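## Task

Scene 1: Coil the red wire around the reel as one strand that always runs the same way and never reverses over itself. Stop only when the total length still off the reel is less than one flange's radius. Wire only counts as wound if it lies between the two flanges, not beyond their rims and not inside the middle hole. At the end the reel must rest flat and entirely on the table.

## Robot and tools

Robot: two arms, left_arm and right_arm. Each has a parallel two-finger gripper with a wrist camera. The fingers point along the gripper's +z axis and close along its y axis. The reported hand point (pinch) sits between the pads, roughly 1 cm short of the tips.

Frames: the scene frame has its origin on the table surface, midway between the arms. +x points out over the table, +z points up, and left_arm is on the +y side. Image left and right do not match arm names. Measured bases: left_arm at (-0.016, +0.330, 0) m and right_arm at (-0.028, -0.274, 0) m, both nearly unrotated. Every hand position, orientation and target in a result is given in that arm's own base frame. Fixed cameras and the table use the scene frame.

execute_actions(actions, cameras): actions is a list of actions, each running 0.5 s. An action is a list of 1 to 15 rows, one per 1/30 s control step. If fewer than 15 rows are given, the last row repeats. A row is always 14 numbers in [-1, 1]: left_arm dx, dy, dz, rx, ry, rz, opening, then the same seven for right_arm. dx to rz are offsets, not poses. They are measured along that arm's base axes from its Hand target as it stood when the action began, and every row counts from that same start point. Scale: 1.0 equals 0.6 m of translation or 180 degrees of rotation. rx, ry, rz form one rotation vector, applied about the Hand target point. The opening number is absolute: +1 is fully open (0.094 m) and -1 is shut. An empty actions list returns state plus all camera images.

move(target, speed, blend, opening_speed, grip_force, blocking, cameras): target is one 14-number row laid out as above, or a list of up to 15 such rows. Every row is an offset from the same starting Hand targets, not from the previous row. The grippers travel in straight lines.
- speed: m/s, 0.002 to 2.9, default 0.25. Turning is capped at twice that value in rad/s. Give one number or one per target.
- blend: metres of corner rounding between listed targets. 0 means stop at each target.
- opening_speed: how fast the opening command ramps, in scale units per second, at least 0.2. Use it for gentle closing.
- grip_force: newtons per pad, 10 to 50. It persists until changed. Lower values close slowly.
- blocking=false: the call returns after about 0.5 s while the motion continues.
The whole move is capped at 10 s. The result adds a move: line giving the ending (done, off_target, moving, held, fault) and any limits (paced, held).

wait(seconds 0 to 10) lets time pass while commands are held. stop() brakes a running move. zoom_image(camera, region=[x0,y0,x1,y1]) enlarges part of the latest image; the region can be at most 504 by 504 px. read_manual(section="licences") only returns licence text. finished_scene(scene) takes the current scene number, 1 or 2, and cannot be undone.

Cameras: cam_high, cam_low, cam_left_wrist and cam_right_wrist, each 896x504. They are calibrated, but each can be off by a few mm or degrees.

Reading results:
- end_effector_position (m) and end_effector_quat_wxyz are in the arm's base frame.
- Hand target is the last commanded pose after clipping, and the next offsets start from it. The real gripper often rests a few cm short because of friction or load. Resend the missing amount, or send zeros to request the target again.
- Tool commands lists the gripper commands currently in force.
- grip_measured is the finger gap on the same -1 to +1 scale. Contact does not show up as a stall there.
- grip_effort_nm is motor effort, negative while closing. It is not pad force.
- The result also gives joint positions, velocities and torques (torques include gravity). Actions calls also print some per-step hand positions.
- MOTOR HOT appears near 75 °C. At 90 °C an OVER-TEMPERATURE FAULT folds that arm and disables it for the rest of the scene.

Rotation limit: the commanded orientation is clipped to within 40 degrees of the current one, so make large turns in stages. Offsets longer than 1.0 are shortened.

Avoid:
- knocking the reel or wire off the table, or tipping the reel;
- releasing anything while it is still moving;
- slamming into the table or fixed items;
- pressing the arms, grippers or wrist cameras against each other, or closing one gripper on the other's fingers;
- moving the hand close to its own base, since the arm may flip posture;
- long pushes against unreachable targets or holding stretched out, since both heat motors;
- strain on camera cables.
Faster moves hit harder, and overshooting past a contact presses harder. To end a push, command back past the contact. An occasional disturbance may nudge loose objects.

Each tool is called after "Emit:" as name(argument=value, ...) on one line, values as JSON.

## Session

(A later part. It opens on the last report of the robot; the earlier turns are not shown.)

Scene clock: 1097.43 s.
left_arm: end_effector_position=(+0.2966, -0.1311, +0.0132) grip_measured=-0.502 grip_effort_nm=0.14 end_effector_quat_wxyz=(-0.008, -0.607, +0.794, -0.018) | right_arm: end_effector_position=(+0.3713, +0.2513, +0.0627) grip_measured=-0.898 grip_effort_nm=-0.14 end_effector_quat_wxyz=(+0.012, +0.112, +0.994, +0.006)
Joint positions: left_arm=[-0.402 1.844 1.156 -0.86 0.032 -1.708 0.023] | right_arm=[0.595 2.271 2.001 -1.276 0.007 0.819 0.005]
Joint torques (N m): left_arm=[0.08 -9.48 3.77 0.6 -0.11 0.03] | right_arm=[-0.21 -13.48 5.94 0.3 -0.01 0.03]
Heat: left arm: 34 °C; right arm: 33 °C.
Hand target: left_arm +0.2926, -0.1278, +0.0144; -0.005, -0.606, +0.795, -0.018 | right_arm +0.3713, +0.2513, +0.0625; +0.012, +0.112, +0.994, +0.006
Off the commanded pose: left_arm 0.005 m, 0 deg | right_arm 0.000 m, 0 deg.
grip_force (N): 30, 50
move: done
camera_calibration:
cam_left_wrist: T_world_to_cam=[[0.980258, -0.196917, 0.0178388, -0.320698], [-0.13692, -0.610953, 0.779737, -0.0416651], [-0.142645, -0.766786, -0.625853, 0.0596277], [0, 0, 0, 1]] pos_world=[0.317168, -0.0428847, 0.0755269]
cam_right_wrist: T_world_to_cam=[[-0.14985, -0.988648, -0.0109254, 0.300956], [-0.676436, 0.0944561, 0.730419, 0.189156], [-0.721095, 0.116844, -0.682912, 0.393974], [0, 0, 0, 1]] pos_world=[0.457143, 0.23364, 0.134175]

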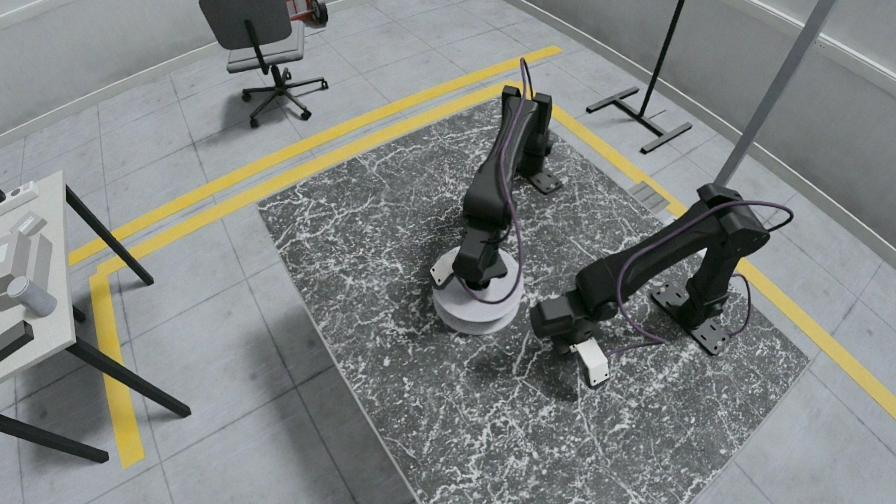

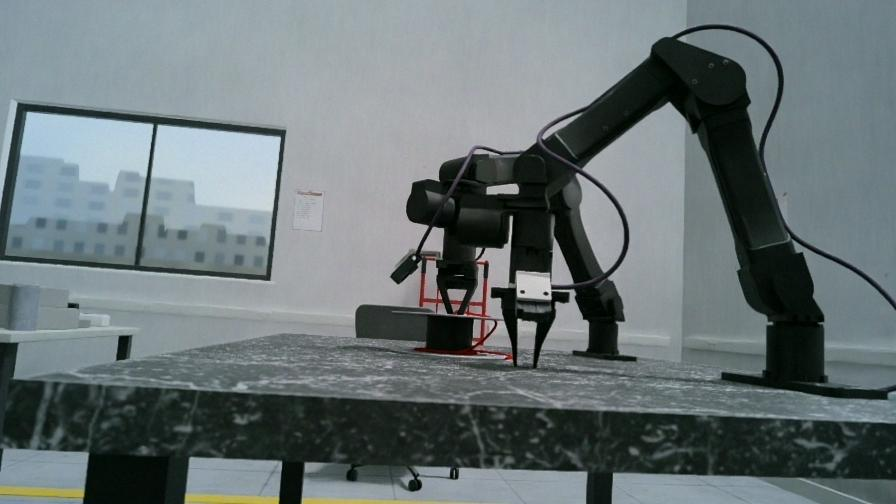

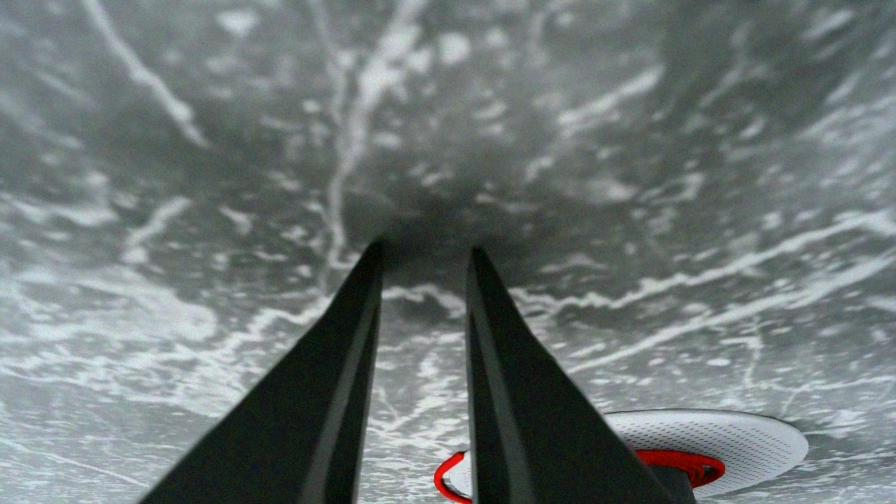

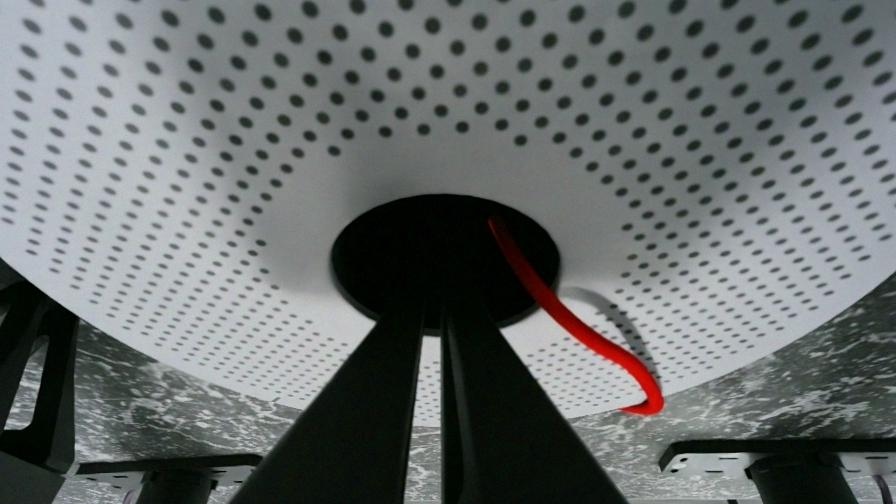

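Emit:
move(target=[[-0.02, 0.1, 0.1, 0, 0, 0.0, -0.5, 0, 0, 0.1, 0, 0, 0, -0.9], [-0.02, 0.1, 0.2, 0, 0, 0.0, -0.5, 0.0, -0.05, 0.2, 0, 0, 0, -0.9]], speed=0.15, cameras=["all"])

Emit:
zoom_image(camera="cam_low", region=[380, 280, 620, 400])

Emit:
zoom_image(camera="cam_high", region=[420, 200, 600, 350])

Scene clock: 1129.00 s.
left_arm: end_effector_position=(+0.2782, -0.0688, +0.1229) grip_measured=-0.502 grip_effort_nm=0.14 end_effector_quat_wxyz=(-0.013, -0.606, +0.795, -0.010) | right_arm: end_effector_position=(+0.3763, +0.2239, +0.1759) grip_measured=-0.898 grip_effort_nm=-0.14 end_effector_quat_wxyz=(+0.055, +0.117, +0.991, +0.039)
Joint positions: left_arm=[-0.225 1.628 1.353 -1.297 0.033 -1.528 0.023] | right_arm=[0.536 2.164 2.274 -1.547 0.005 0.771 0.005]
Joint torques (N m): left_arm=[0.24 -7.65 8.77 0.27 -0.08 0.08] | right_arm=[-0.06 -14.19 5.49 0.36 0.01 -0.1]
Heat: left arm: 37 °C; right arm: 33 °C.
Hand target: left_arm +0.2806, -0.0678, +0.1344; -0.005, -0.606, +0.795, -0.018 | right_arm +0.3713, +0.2213, +0.1825; +0.012, +0.112, +0.994, +0.006
Off the commanded pose: left_arm 0.012 m, 1 deg | right_arm 0.009 m, 6 deg.
joint sent to its limit (right arm) — joint 4 (wrist pitch), lower limit. The joint targets are off in orientation, not in position.
grip_force (N): 30, 50
move: off_target (left_arm, right_arm)
camera_calibration:
cam_left_wrist: T_world_to_cam=[[0.979666, -0.200635, -0.000531248, -0.290222], [-0.125561, -0.615152, 0.778346, -0.0949941], [-0.15649, -0.762453, -0.627835, 0.177844], [0, 0, 0, 1]] pos_world=[0.300224, 0.0189333, 0.185441]
cam_right_wrist: T_world_to_cam=[[-0.155941, -0.984431, -0.0811065, 0.289481], [-0.740635, 0.0622016, 0.669023, 0.154606], [-0.653562, 0.164398, -0.738803, 0.451795], [0, 0, 0, 1]] pos_world=[0.454924, 0.201083, 0.253832]

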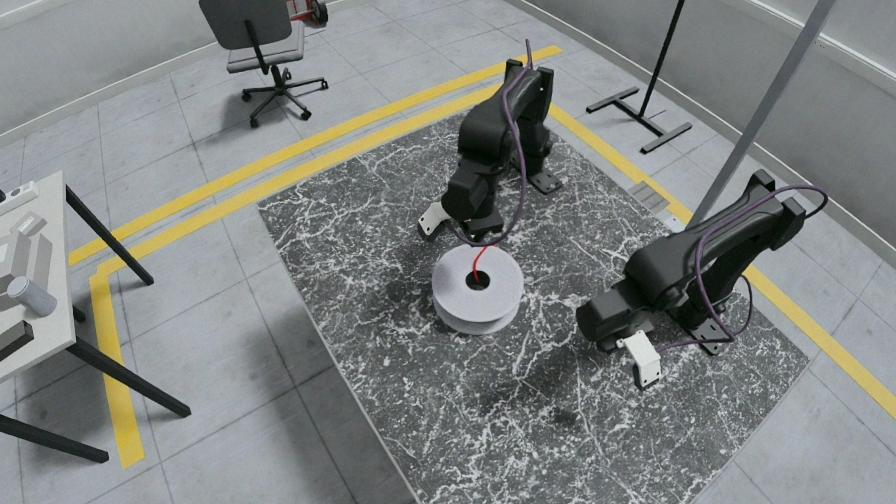

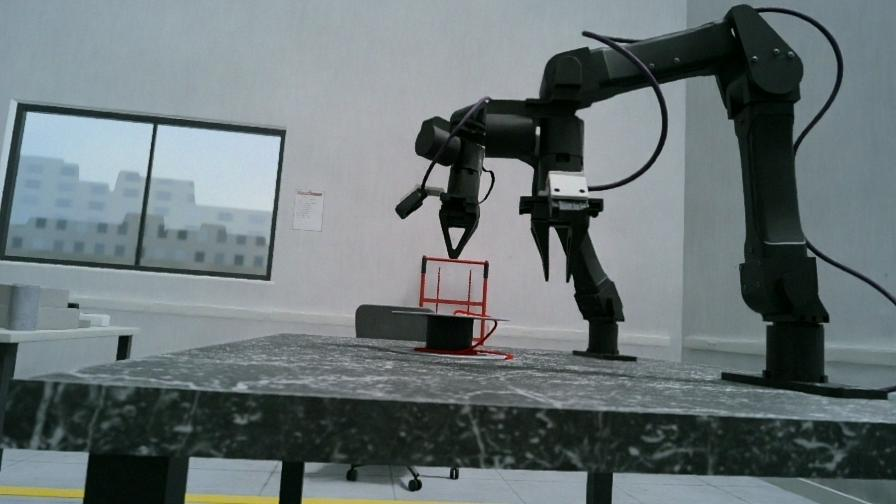

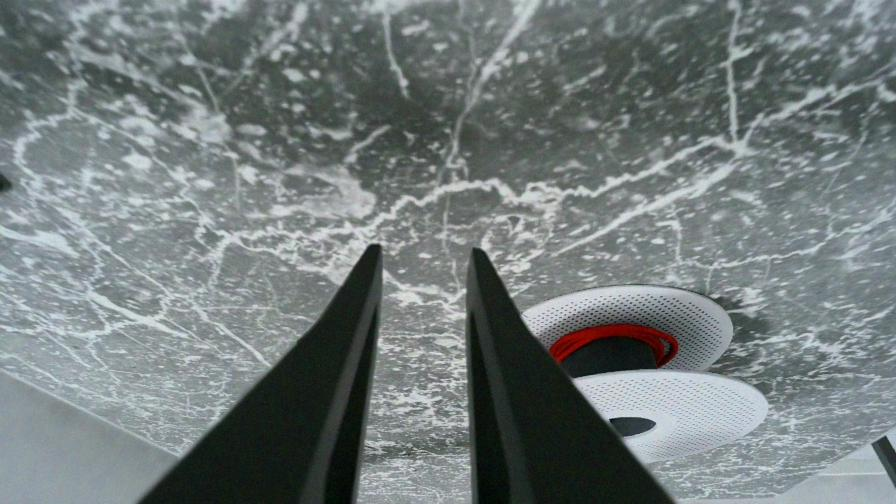

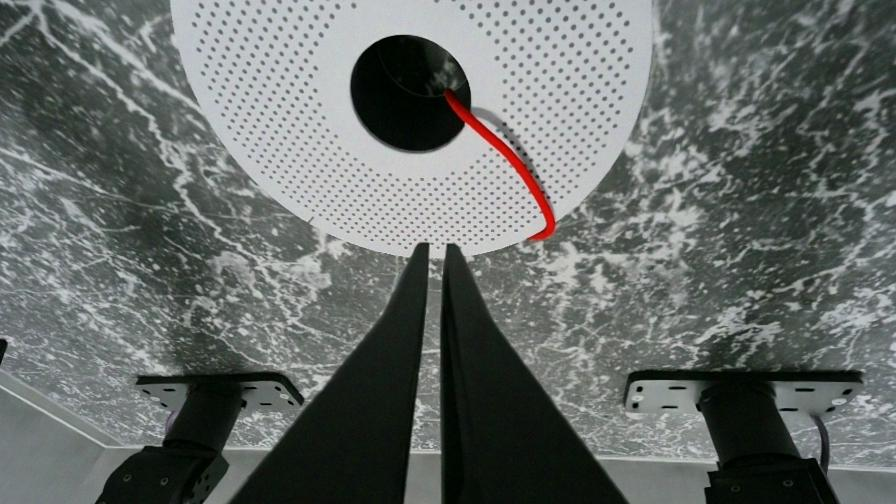

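Scaled by 2.100 from the camera's 896x504 image, which has a finer 1280x720 frame.

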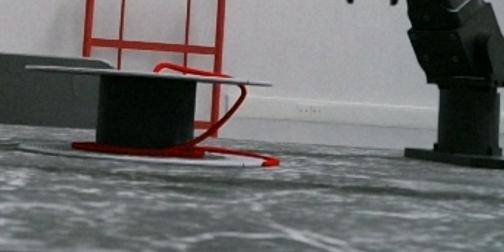

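Scaled by 2.800 from the camera's 896x504 image, which has a finer 1280x720 frame.

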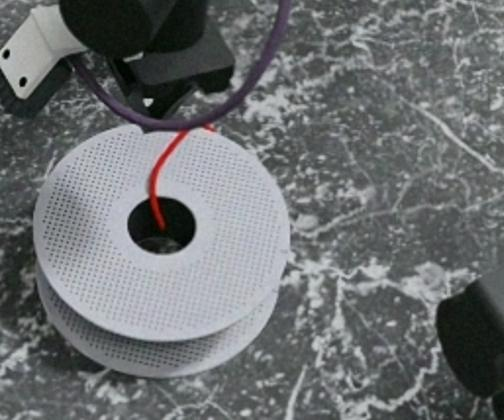

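Emit:
move(target=[0.13, 0.0, 0.05, 0, 0, 0.0, 1.0, -0.1, -0.15, 0.0, 0, 0, 0, -0.9], speed=0.25, cameras=["all"])

Emit:
zoom_image(camera="cam_left_wrist", region=[330, 250, 630, 504])

Emit:
zoom_image(camera="cam_high", region=[420, 200, 600, 350])

Scene clock: 1141.70 s.
left_arm: end_effector_position=(+0.3555, -0.0700, +0.1625) grip_measured=+0.998 grip_effort_nm=0.15 end_effector_quat_wxyz=(-0.003, -0.605, +0.796, -0.021) | right_arm: end_effector_position=(+0.3146, +0.1317, +0.1803) grip_measured=-0.898 grip_effort_nm=-0.14 end_effector_quat_wxyz=(+0.008, +0.118, +0.993, +0.005)
Joint positions: left_arm=[-0.18 1.909 1.849 -1.484 0.033 -1.48 0.094] | right_arm=[0.393 1.845 1.836 -1.545 -0.001 0.631 0.005]
Joint torques (N m): left_arm=[0.47 -7.49 9.14 0.32 -0.08 0.07] | right_arm=[0.18 -11.23 4.6 0.32 0.03 -0.05]
Heat: left arm: 35 °C; right arm: 33 °C.
Hand target: left_arm +0.3586, -0.0677, +0.1645; -0.005, -0.606, +0.795, -0.018 | right_arm +0.3113, +0.1313, +0.1824; +0.012, +0.112, +0.994, +0.006
Off the commanded pose: left_arm 0.004 m, 0 deg | right_arm 0.004 m, 1 deg.
grip_force (N): 30, 50
move: done
camera_calibration:
cam_left_wrist: T_world_to_cam=[[0.978635, -0.203521, 0.0292065, -0.370749], [-0.150128, -0.61027, 0.777838, -0.107666], [-0.140482, -0.765604, -0.627786, 0.207924], [0, 0, 0, 1]] pos_world=[0.375874, 0.018027, 0.225107]
cam_right_wrist: T_world_to_cam=[[-0.163378, -0.986527, -0.00846156, 0.179047], [-0.668704, 0.10443, 0.736158, 0.0714868], [-0.725357, 0.125931, -0.676756, 0.446387], [0, 0, 0, 1]] pos_world=[0.400846, 0.112955, 0.250985]

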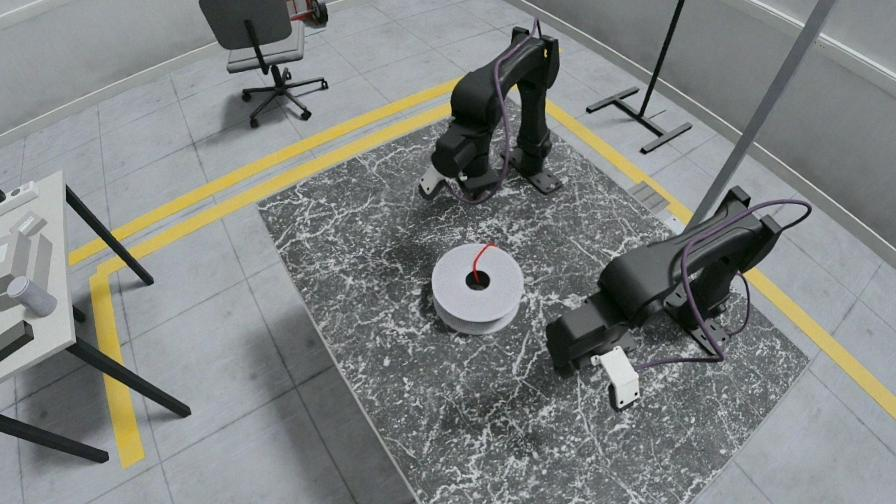

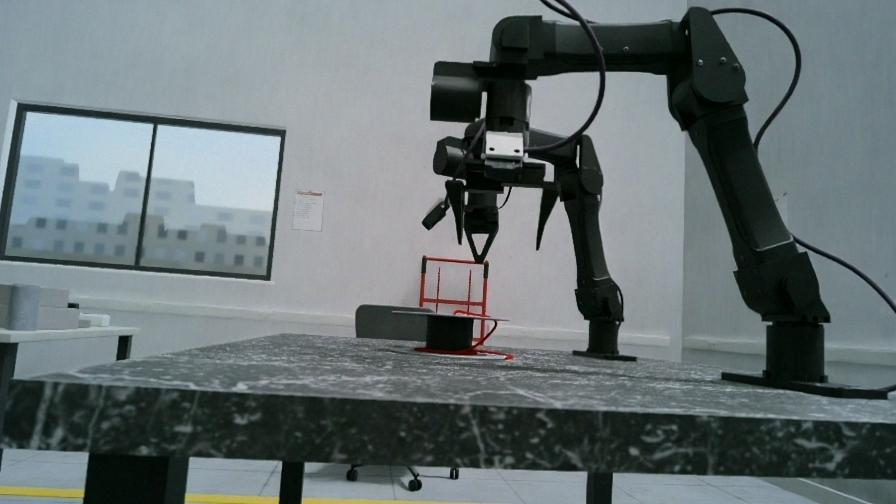

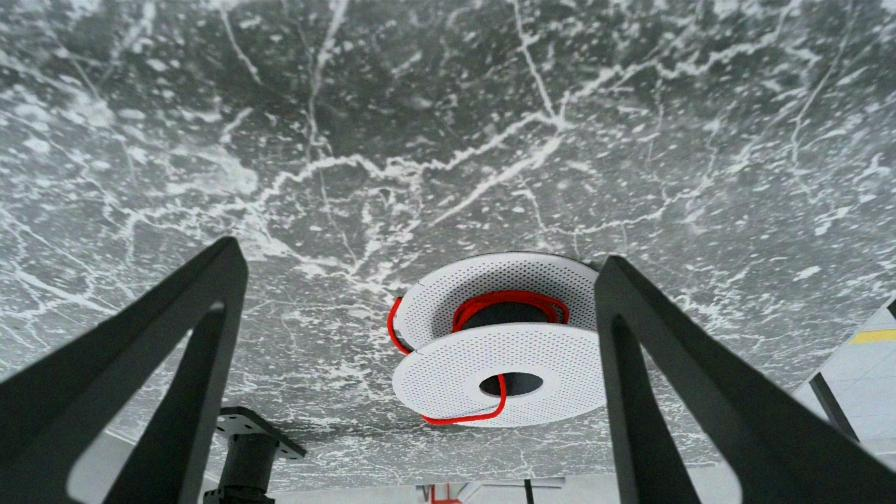

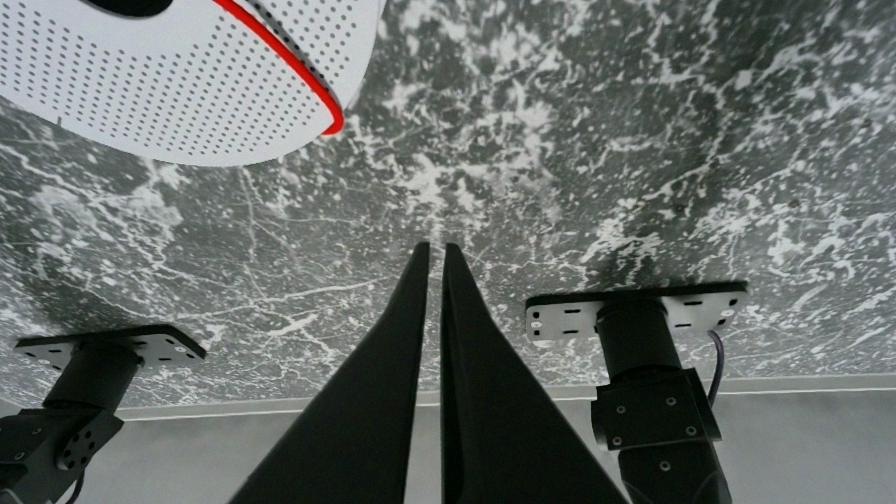

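Scaled by 1.680 from the camera's 896x504 image, which has a finer 1280x720 frame.

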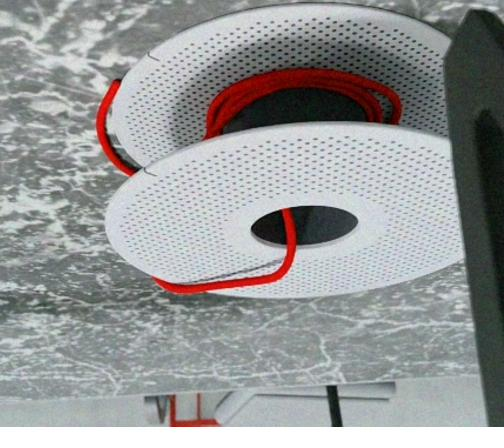

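Scaled by 2.800 from the camera's 896x504 image, which has a finer 1280x720 frame.

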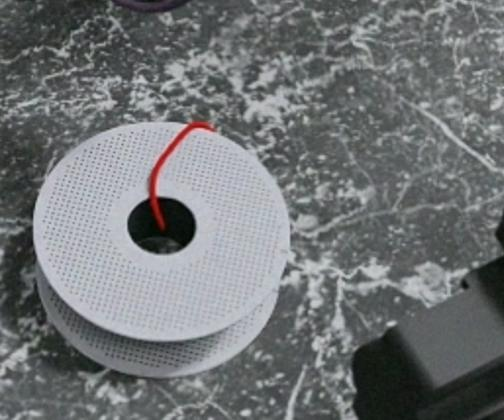

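Emit:
execute_actions(actions=[], cameras=["all"])

Scene clock: 1181.03 s.
left_arm: end_effector_position=(+0.3554, -0.0700, +0.1624) grip_measured=+0.998 grip_effort_nm=0.15 end_effector_quat_wxyz=(-0.004, -0.605, +0.796, -0.021) | right_arm: end_effector_position=(+0.3146, +0.1317, +0.1803) grip_measured=-0.898 grip_effort_nm=-0.14 end_effector_quat_wxyz=(+0.008, +0.118, +0.993, +0.005)
Joint positions: left_arm=[-0.18 1.909 1.849 -1.485 0.033 -1.48 0.094] | right_arm=[0.393 1.845 1.836 -1.545 -0.001 0.63 0.005]
Joint velocities: within noise
Joint torques (N m): left_arm=[0.49 -7.53 9.14 0.31 -0.07 0.07] | right_arm=[0.34 -11.36 4.53 0.32 0.04 -0.12]
Heat: left arm: 36 °C; right arm: 33 °C.
Hand target: left_arm +0.3586, -0.0677, +0.1645; -0.005, -0.606, +0.795, -0.018 | right_arm +0.3113, +0.1313, +0.1824; +0.012, +0.112, +0.994, +0.006
Tool commands: left_gripper/opening=+1.0 right_gripper/opening=-0.9
Off the commanded pose: left_arm 0.004 m, 0 deg | right_arm 0.004 m, 1 deg.
grip_force (N): 30, 50
camera_calibration:
cam_left_wrist: T_world_to_cam=[[0.978637, -0.20355, 0.0289311, -0.370687], [-0.149931, -0.610287, 0.777863, -0.107746], [-0.140678, -0.765583, -0.627768, 0.207993], [0, 0, 0, 1]] pos_world=[0.375873, 0.0180271, 0.225107]
cam_right_wrist: T_world_to_cam=[[-0.162944, -0.986599, -0.00848449, 0.178985], [-0.66873, 0.104114, 0.73618, 0.0715173], [-0.725431, 0.12563, -0.676733, 0.446432], [0, 0, 0, 1]] pos_world=[0.400846, 0.113055, 0.250985]

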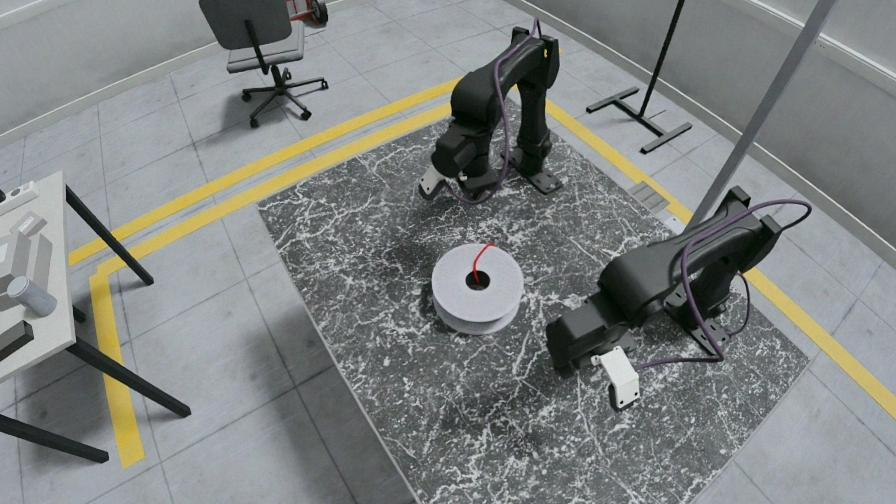

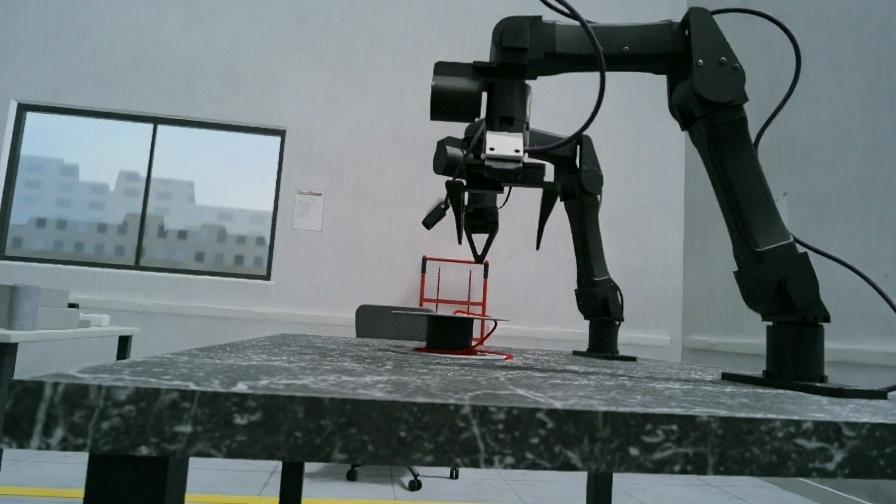

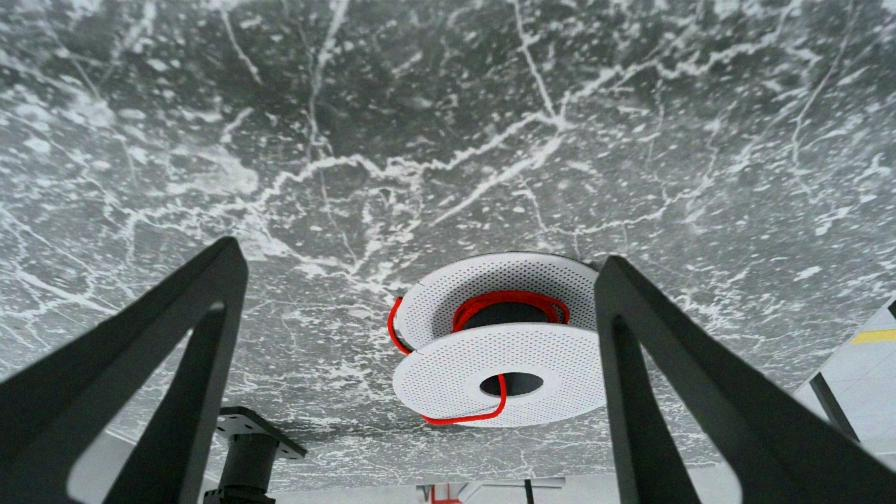

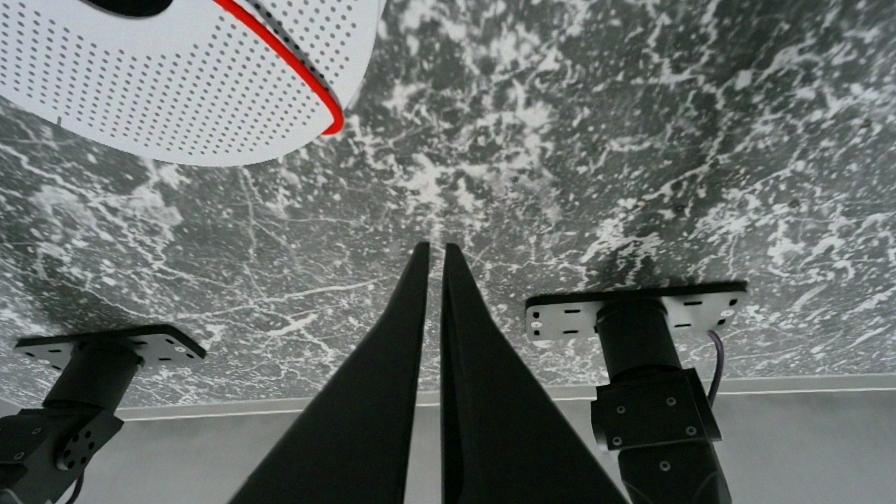

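Emit:
zoom_image(camera="cam_left_wrist", region=[360, 230, 640, 440])

Emit:
zoom_image(camera="cam_low", region=[380, 280, 560, 380])

Scaled by 1.800 from the camera's 896x504 image, which has a finer 1280x720 frame.

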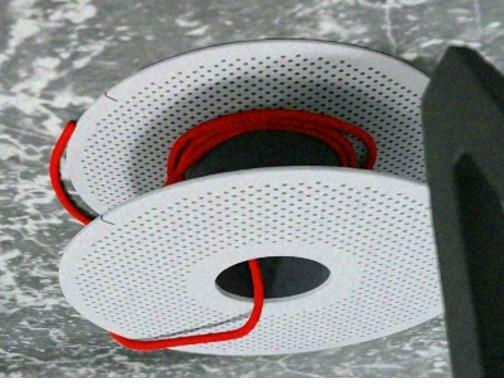

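Scaled by 2.800 from the camera's 896x504 image, which has a finer 1280x720 frame.

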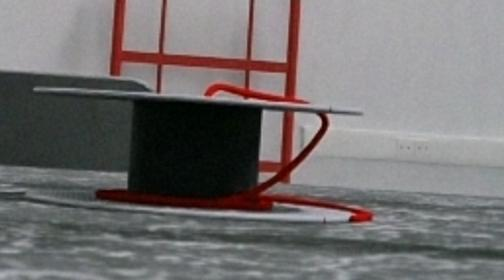

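Emit:
move(target=[-0.1817,-0.3945,-0.0908,-0.0377,-0.1097,-0.0898,-0.6,-0.03,-0.13,0,0,0,0,-0.9], speed=0.25, cameras=["cam_left_wrist","cam_high"])

Scene clock: 1318.87 s.
left_arm: end_effector_position=(+0.2497, -0.3136, +0.1211) grip_measured=-0.598 grip_effort_nm=-0.10 end_effector_quat_wxyz=(+0.085, -0.469, +0.859, -0.186) | right_arm: end_effector_position=(+0.2935, +0.0533, +0.1790) grip_measured=-0.898 grip_effort_nm=-0.14 end_effector_quat_wxyz=(-0.003, +0.116, +0.993, +0.000)
Joint positions: left_arm=[-0.956 1.701 1.345 -0.821 -0.124 -1.93 0.019] | right_arm=[0.176 1.694 1.649 -1.531 -0.001 0.408 0.005]
Joint torques (N m): left_arm=[0.14 -7.12 4.96 1.33 -0.35 -0.04] | right_arm=[-0.18 -10.61 4.55 0.43 -0.03 -0.1]
Heat: left arm: 37 °C; right arm: 32 °C.
Hand target: left_arm +0.2496, -0.3045, +0.1099; +0.093, -0.475, +0.859, -0.167 | right_arm +0.2933, +0.0532, +0.1824; +0.012, +0.112, +0.994, +0.006
Off the commanded pose: left_arm 0.014 m, 2 deg | right_arm 0.003 m, 2 deg.
grip_force (N): 30, 50
move: off_target (left_arm)
camera_calibration:
cam_left_wrist: T_world_to_cam=[[0.807711, -0.43467, 0.398329, -0.390177], [-0.56638, -0.384396, 0.729009, -0.0593353], [-0.163762, -0.814433, -0.556669, -0.0374745], [0, 0, 0, 1]] pos_world=[0.275407, -0.222927, 0.177814]
Images, in order (width x height): cam_high 896x504, cam_left_wrist 896x504.

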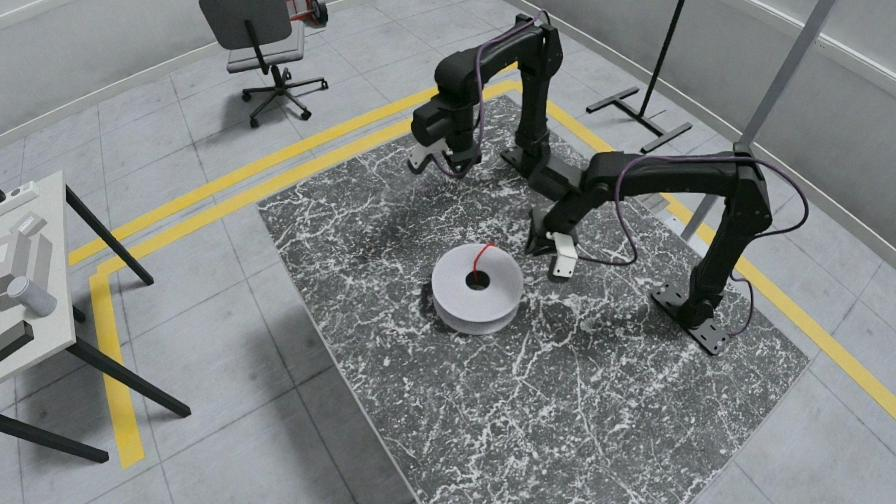

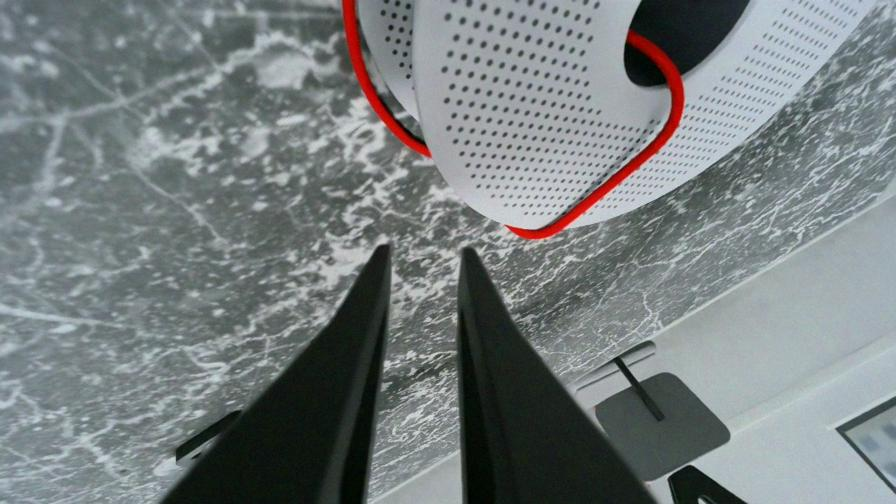

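Emit:
move(target=[0.0073,-0.0008,-0.1115,0,0,0,-0.68,0,0,0,0,0,0,-0.9], speed=0.15, cameras=["cam_left_wrist"])

Scene clock: 1340.47 s.
left_arm: end_effector_position=(+0.2530, -0.3148, +0.0525) grip_measured=-0.678 grip_effort_nm=-0.10 end_effector_quat_wxyz=(+0.085, -0.471, +0.859, -0.184) | right_arm: end_effector_position=(+0.2935, +0.0533, +0.1790) grip_measured=-0.898 grip_effort_nm=-0.14 end_effector_quat_wxyz=(-0.003, +0.116, +0.993, +0.000)
Joint positions: left_arm=[-0.951 1.779 1.157 -0.56 -0.124 -1.93 0.015] | right_arm=[0.176 1.694 1.649 -1.531 -0.001 0.408 0.005]
Joint torques (N m): left_arm=[0.55 -7.34 5.09 1.31 -0.31 0.05] | right_arm=[-0.17 -10.54 4.67 0.43 -0.03 -0.11]
Heat: left arm: 35 °C; right arm: 32 °C.
Hand target: left_arm +0.2538, -0.3049, +0.0430; +0.093, -0.475, +0.859, -0.167 | right_arm +0.2933, +0.0532, +0.1824; +0.012, +0.112, +0.994, +0.006
Off the commanded pose: left_arm 0.014 m, 2 deg | right_arm 0.003 m, 2 deg.
grip_force (N): 30, 50
move: off_target (left_arm)
camera_calibration:
cam_left_wrist: T_world_to_cam=[[0.810719, -0.432035, 0.39507, -0.365729], [-0.562929, -0.389971, 0.72872, -0.010533], [-0.160766, -0.813184, -0.559362, -0.0762579], [0, 0, 0, 1]] pos_world=[0.278314, -0.224127, 0.109508]
Images, in order (width x height): cam_left_wrist 896x504.

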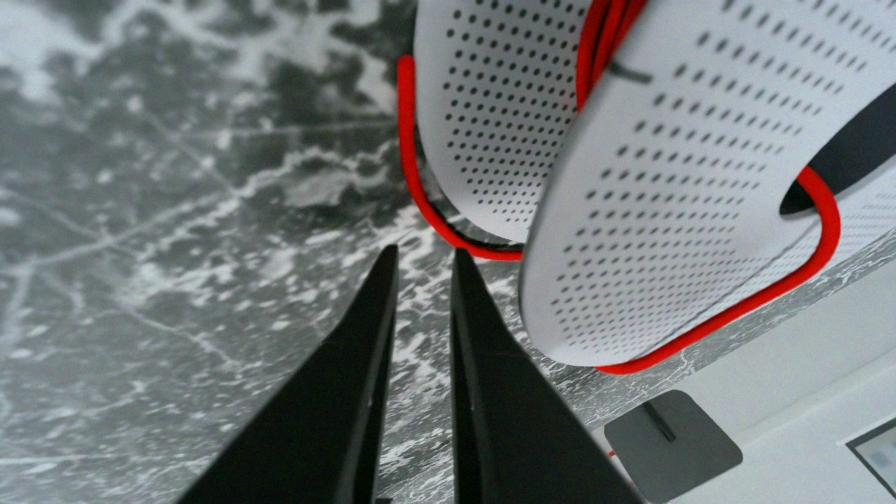

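Emit:
move(target=[0.0132,-0.0113,-0.0508,0,0,0,-0.72,0,0,0,0,0,0,-0.9], speed=0.08, cameras=["cam_left_wrist"])

Scene clock: 1366.03 s.
left_arm: end_effector_position=(+0.2607, -0.3203, +0.0233) grip_measured=-0.718 grip_effort_nm=-0.09 end_effector_quat_wxyz=(+0.086, -0.474, +0.858, -0.181) | right_arm: end_effector_position=(+0.2935, +0.0533, +0.1790) grip_measured=-0.898 grip_effort_nm=-0.14 end_effector_quat_wxyz=(-0.003, +0.116, +0.993, +0.000)
Joint positions: left_arm=[-0.944 1.861 1.138 -0.463 -0.124 -1.929 0.013] | right_arm=[0.176 1.694 1.649 -1.531 -0.001 0.408 0.005]
Joint torques (N m): left_arm=[0.59 -7.5 4.7 1.47 -0.28 0.11] | right_arm=[-0.21 -10.69 4.49 0.44 -0.05 -0.13]
Heat: left arm: 35 °C; right arm: 31 °C.
Hand target: left_arm +0.2619, -0.3117, +0.0126; +0.093, -0.475, +0.859, -0.167 | right_arm +0.2933, +0.0532, +0.1824; +0.012, +0.112, +0.994, +0.006
Off the commanded pose: left_arm 0.014 m, 2 deg | right_arm 0.003 m, 2 deg.
grip_force (N): 30, 50
move: off_target (left_arm)
camera_calibration:
cam_left_wrist: T_world_to_cam=[[0.814641, -0.428347, 0.390996, -0.362561], [-0.558318, -0.396745, 0.728612, 0.00950158], [-0.156973, -0.811857, -0.562359, -0.0964401], [0, 0, 0, 1]] pos_world=[0.285524, -0.229828, 0.080603]
Images, in order (width x height): cam_left_wrist 896x504.

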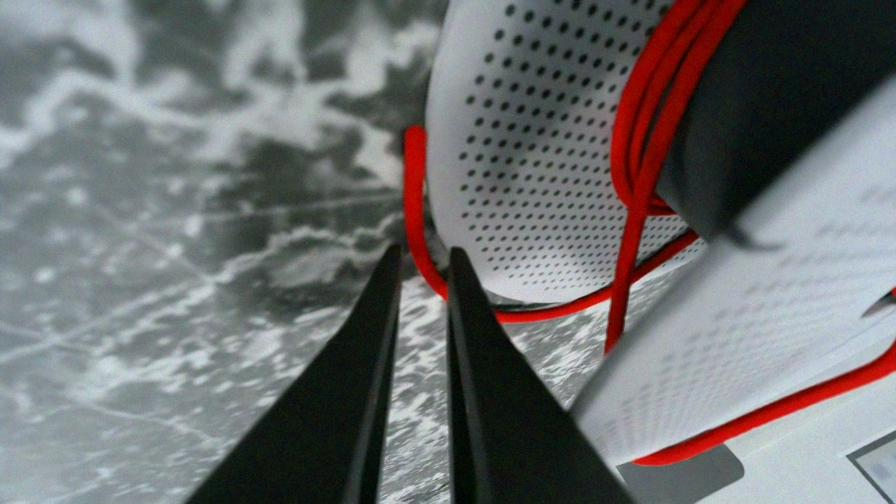

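Emit:
move(target=[0.0132,0.0092,-0.0143,0,0,0,-0.72,0,0,0,0,0,0,-0.9], speed=0.05, cameras=["cam_left_wrist"])

Scene clock: 1376.33 s.
left_arm: end_effector_position=(+0.2694, -0.3172, +0.0204) grip_measured=-0.718 grip_effort_nm=-0.09 end_effector_quat_wxyz=(+0.089, -0.473, +0.856, -0.187) | right_arm: end_effector_position=(+0.2935, +0.0533, +0.1790) grip_measured=-0.898 grip_effort_nm=-0.14 end_effector_quat_wxyz=(-0.003, +0.116, +0.993, +0.000)
Joint positions: left_arm=[-0.921 1.868 1.127 -0.429 -0.121 -1.907 0.013] | right_arm=[0.176 1.694 1.649 -1.531 -0.001 0.408 0.005]
Joint torques (N m): left_arm=[0.99 -6.8 4.25 1.53 -0.22 0.11] | right_arm=[-0.28 -10.65 4.68 0.45 -0.02 -0.07]
Heat: left arm: 34 °C; right arm: 31 °C.
Hand target: left_arm +0.2698, -0.3062, +0.0040; +0.093, -0.475, +0.859, -0.167 | right_arm +0.2933, +0.0532, +0.1824; +0.012, +0.112, +0.994, +0.006
Off the commanded pose: left_arm 0.020 m, 2 deg | right_arm 0.003 m, 2 deg.
grip_force (N): 30, 50
move: off_target (left_arm)
camera_calibration:
cam_left_wrist: T_world_to_cam=[[0.810279, -0.424714, 0.403815, -0.365083], [-0.566661, -0.392041, 0.724706, 0.0215697], [-0.149481, -0.81604, -0.558331, -0.0976003], [0, 0, 0, 1]] pos_world=[0.293452, -0.226245, 0.0773011]
Images, in order (width x height): cam_left_wrist 896x504.

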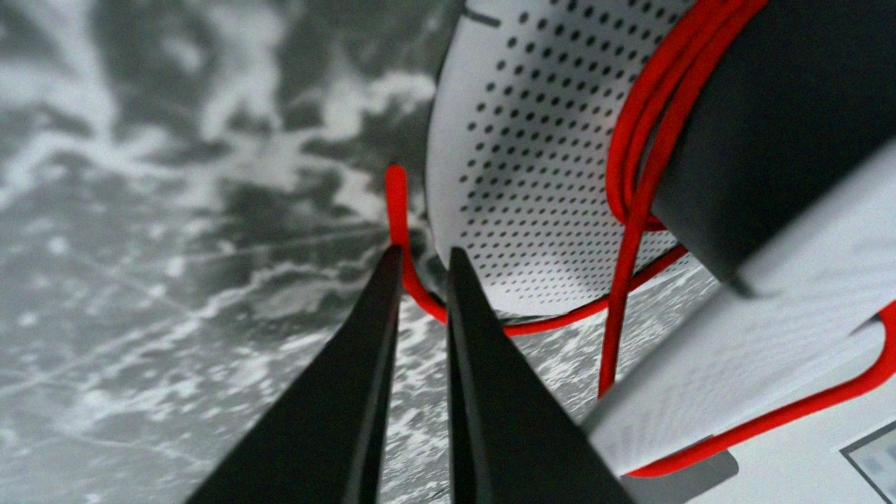

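Emit:
move(target=[[-0.0105,0.006,0.018,0,0,0,-0.72,0,0,0,0,0,0,-0.9]], speed=0.05, cameras=["cam_left_wrist"])

Scene clock: 1383.17 s.
left_arm: end_effector_position=(+0.2693, -0.3171, +0.0203) grip_measured=-0.718 grip_effort_nm=-0.09 end_effector_quat_wxyz=(+0.089, -0.473, +0.856, -0.186) | right_arm: end_effector_position=(+0.2935, +0.0533, +0.1790) grip_measured=-0.898 grip_effort_nm=-0.14 end_effector_quat_wxyz=(-0.003, +0.116, +0.993, +0.000)
Joint positions: left_arm=[-0.921 1.868 1.127 -0.43 -0.121 -1.906 0.013] | right_arm=[0.176 1.694 1.649 -1.531 -0.001 0.408 0.005]
Joint torques (N m): left_arm=[0.34 -9.68 3.66 1.14 -0.27 0.06] | right_arm=[-0.2 -10.58 4.57 0.45 -0.02 -0.11]
Heat: left arm: 34 °C; right arm: 31 °C.
Hand target: left_arm +0.2635, -0.3026, +0.0148; +0.093, -0.475, +0.859, -0.167 | right_arm +0.2933, +0.0532, +0.1824; +0.012, +0.112, +0.994, +0.006
Off the commanded pose: left_arm 0.017 m, 2 deg | right_arm 0.003 m, 2 deg.
grip_force (N): 30, 50
move: off_target (left_arm)
camera_calibration:
cam_left_wrist: T_world_to_cam=[[0.810247, -0.425347, 0.403211, -0.365125], [-0.566573, -0.392397, 0.724582, 0.0215133], [-0.14998, -0.815539, -0.558929, -0.0972116], [0, 0, 0, 1]] pos_world=[0.29345, -0.226143, 0.0772997]
Images, in order (width x height): cam_left_wrist 896x504.

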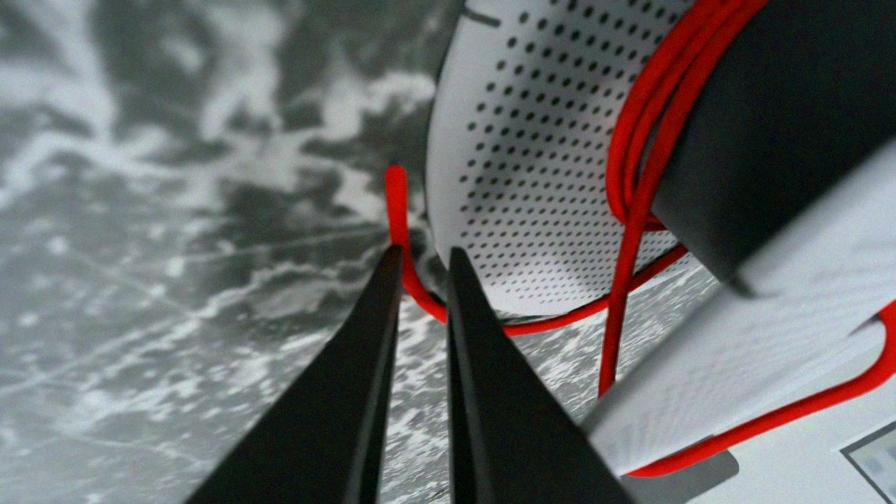

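Emit:
move(target=[-0.006,0.004,0.02,0,0,0,-0.72,0,0,0,0,0,0,-0.9], speed=0.05, cameras=["cam_left_wrist"])

Scene clock: 1388.67 s.
left_arm: end_effector_position=(+0.2643, -0.3104, +0.0245) grip_measured=-0.718 grip_effort_nm=-0.09 end_effector_quat_wxyz=(+0.088, -0.474, +0.858, -0.177) | right_arm: end_effector_position=(+0.2935, +0.0533, +0.1790) grip_measured=-0.898 grip_effort_nm=-0.14 end_effector_quat_wxyz=(-0.003, +0.116, +0.993, +0.000)
Joint positions: left_arm=[-0.921 1.843 1.121 -0.468 -0.121 -1.906 0.013] | right_arm=[0.176 1.694 1.649 -1.531 -0.001 0.408 0.005]
Joint torques (N m): left_arm=[0.01 -10.3 4.64 1.01 -0.27 0.02] | right_arm=[-0.2 -10.52 4.46 0.49 -0.02 -0.11]
Heat: left arm: 34 °C; right arm: 31 °C.
Hand target: left_arm +0.2599, -0.3002, +0.0268; +0.093, -0.475, +0.859, -0.167 | right_arm +0.2933, +0.0532, +0.1824; +0.012, +0.112, +0.994, +0.006
Off the commanded pose: left_arm 0.011 m, 1 deg | right_arm 0.003 m, 2 deg.
grip_force (N): 30, 50
move: off_target (left_arm)
camera_calibration:
cam_left_wrist: T_world_to_cam=[[0.814824, -0.431322, 0.387327, -0.36264], [-0.55819, -0.403407, 0.725043, 0.0125962], [-0.156477, -0.806985, -0.569465, -0.0855978], [0, 0, 0, 1]] pos_world=[0.289125, -0.220409, 0.0825825]
Images, in order (width x height): cam_left_wrist 896x504.

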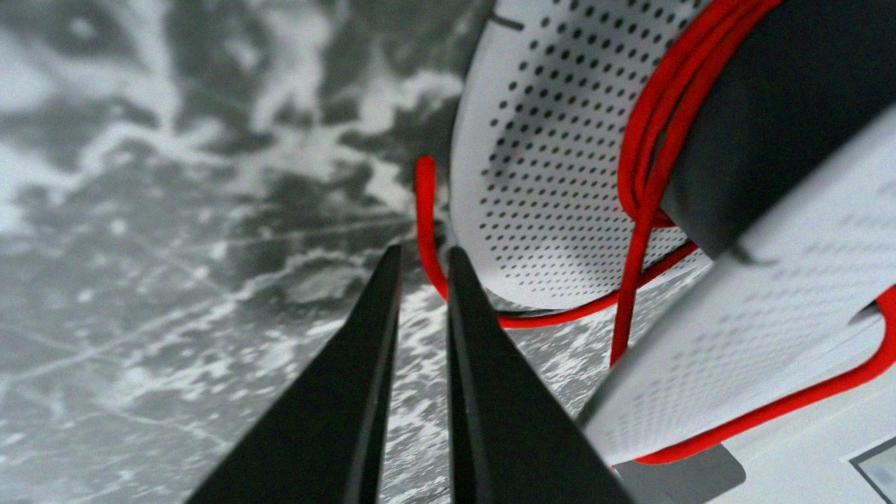

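Emit:
move(target=[0.0045,-0.001,-0.036,0,0,0,-0.72,0,0,0,0,0,0,-0.9], speed=0.05, cameras=["cam_left_wrist"])

Scene clock: 1395.47 s.
left_arm: end_effector_position=(+0.2654, -0.3120, +0.0196) grip_measured=-0.718 grip_effort_nm=-0.09 end_effector_quat_wxyz=(+0.090, -0.473, +0.856, -0.190) | right_arm: end_effector_position=(+0.2935, +0.0533, +0.1790) grip_measured=-0.898 grip_effort_nm=-0.14 end_effector_quat_wxyz=(-0.003, +0.116, +0.993, +0.000)
Joint positions: left_arm=[-0.921 1.843 1.088 -0.409 -0.121 -1.906 0.013] | right_arm=[0.176 1.694 1.649 -1.531 -0.001 0.408 0.005]
Joint torques (N m): left_arm=[0.46 -6.99 4.44 1.36 -0.26 0.09] | right_arm=[-0.29 -10.54 4.56 0.45 -0.03 -0.12]
Heat: left arm: 35 °C; right arm: 31 °C.
Hand target: left_arm +0.2627, -0.3008, +0.0052; +0.093, -0.475, +0.859, -0.167 | right_arm +0.2933, +0.0532, +0.1824; +0.012, +0.112, +0.994, +0.006
Off the commanded pose: left_arm 0.018 m, 3 deg | right_arm 0.003 m, 2 deg.
grip_force (N): 30, 50
move: off_target (left_arm)
camera_calibration:
cam_left_wrist: T_world_to_cam=[[0.8086, -0.423089, 0.408855, -0.358532], [-0.569524, -0.388428, 0.724408, 0.0238454], [-0.147679, -0.818608, -0.555042, -0.095682], [0, 0, 0, 1]] pos_world=[0.28936, -0.220755, 0.0762063]
Images, in order (width x height): cam_left_wrist 896x504.

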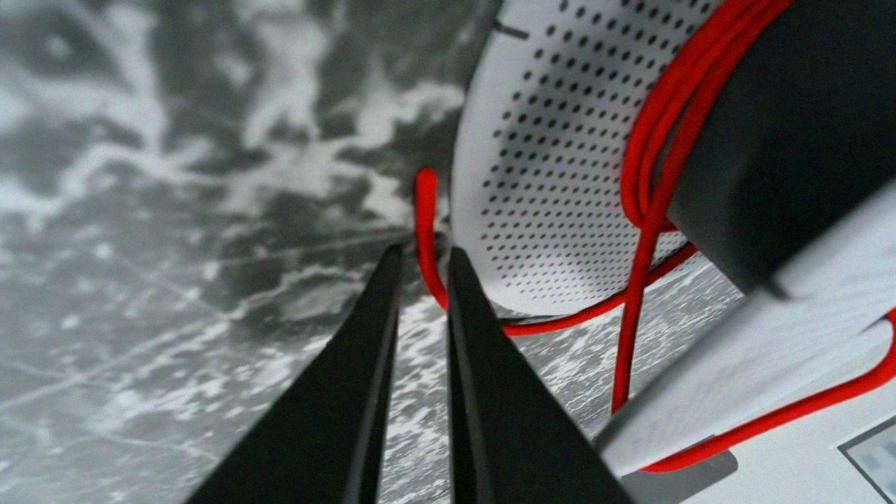

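Emit:
move(target=[0,0,-0.017,0,0,0,-0.75,0,0,0,0,0,0,-0.9], speed=0.05, cameras=["cam_left_wrist"])

Scene clock: 1401.30 s.
left_arm: end_effector_position=(+0.2696, -0.3175, +0.0168) grip_measured=-0.748 grip_effort_nm=-0.08 end_effector_quat_wxyz=(+0.092, -0.472, +0.853, -0.203) | right_arm: end_effector_position=(+0.2935, +0.0533, +0.1790) grip_measured=-0.898 grip_effort_nm=-0.14 end_effector_quat_wxyz=(-0.003, +0.116, +0.993, +0.000)
Joint positions: left_arm=[-0.921 1.856 1.08 -0.36 -0.121 -1.906 0.012] | right_arm=[0.176 1.694 1.649 -1.531 -0.001 0.408 0.005]
Joint torques (N m): left_arm=[0.4 -6.65 3.6 1.23 -0.25 0.08] | right_arm=[-0.16 -10.58 4.63 0.46 -0.02 -0.11]
Heat: left arm: 35 °C; right arm: 31 °C.
Hand target: left_arm +0.2627, -0.3009, -0.0049; +0.093, -0.475, +0.859, -0.167 | right_arm +0.2933, +0.0532, +0.1824; +0.012, +0.112, +0.994, +0.006
Off the commanded pose: left_arm 0.028 m, 4 deg | right_arm 0.003 m, 2 deg.
grip_force (N): 30, 50
move: off_target (left_arm)
camera_calibration:
cam_left_wrist: T_world_to_cam=[[0.801606, -0.413901, 0.43141, -0.358665], [-0.581568, -0.37257, 0.723167, 0.0343878], [-0.13859, -0.830589, -0.539366, -0.10759], [0, 0, 0, 1]] pos_world=[0.292596, -0.225003, 0.0718331]
Images, in order (width x height): cam_left_wrist 896x504.

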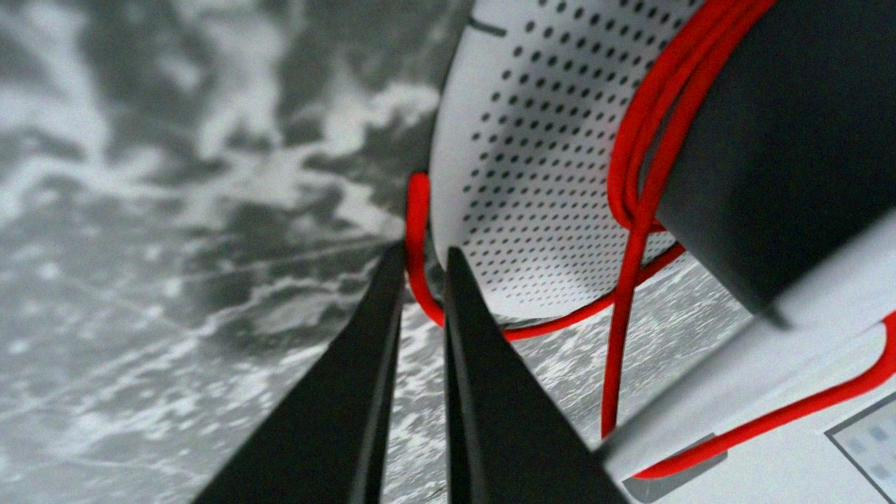

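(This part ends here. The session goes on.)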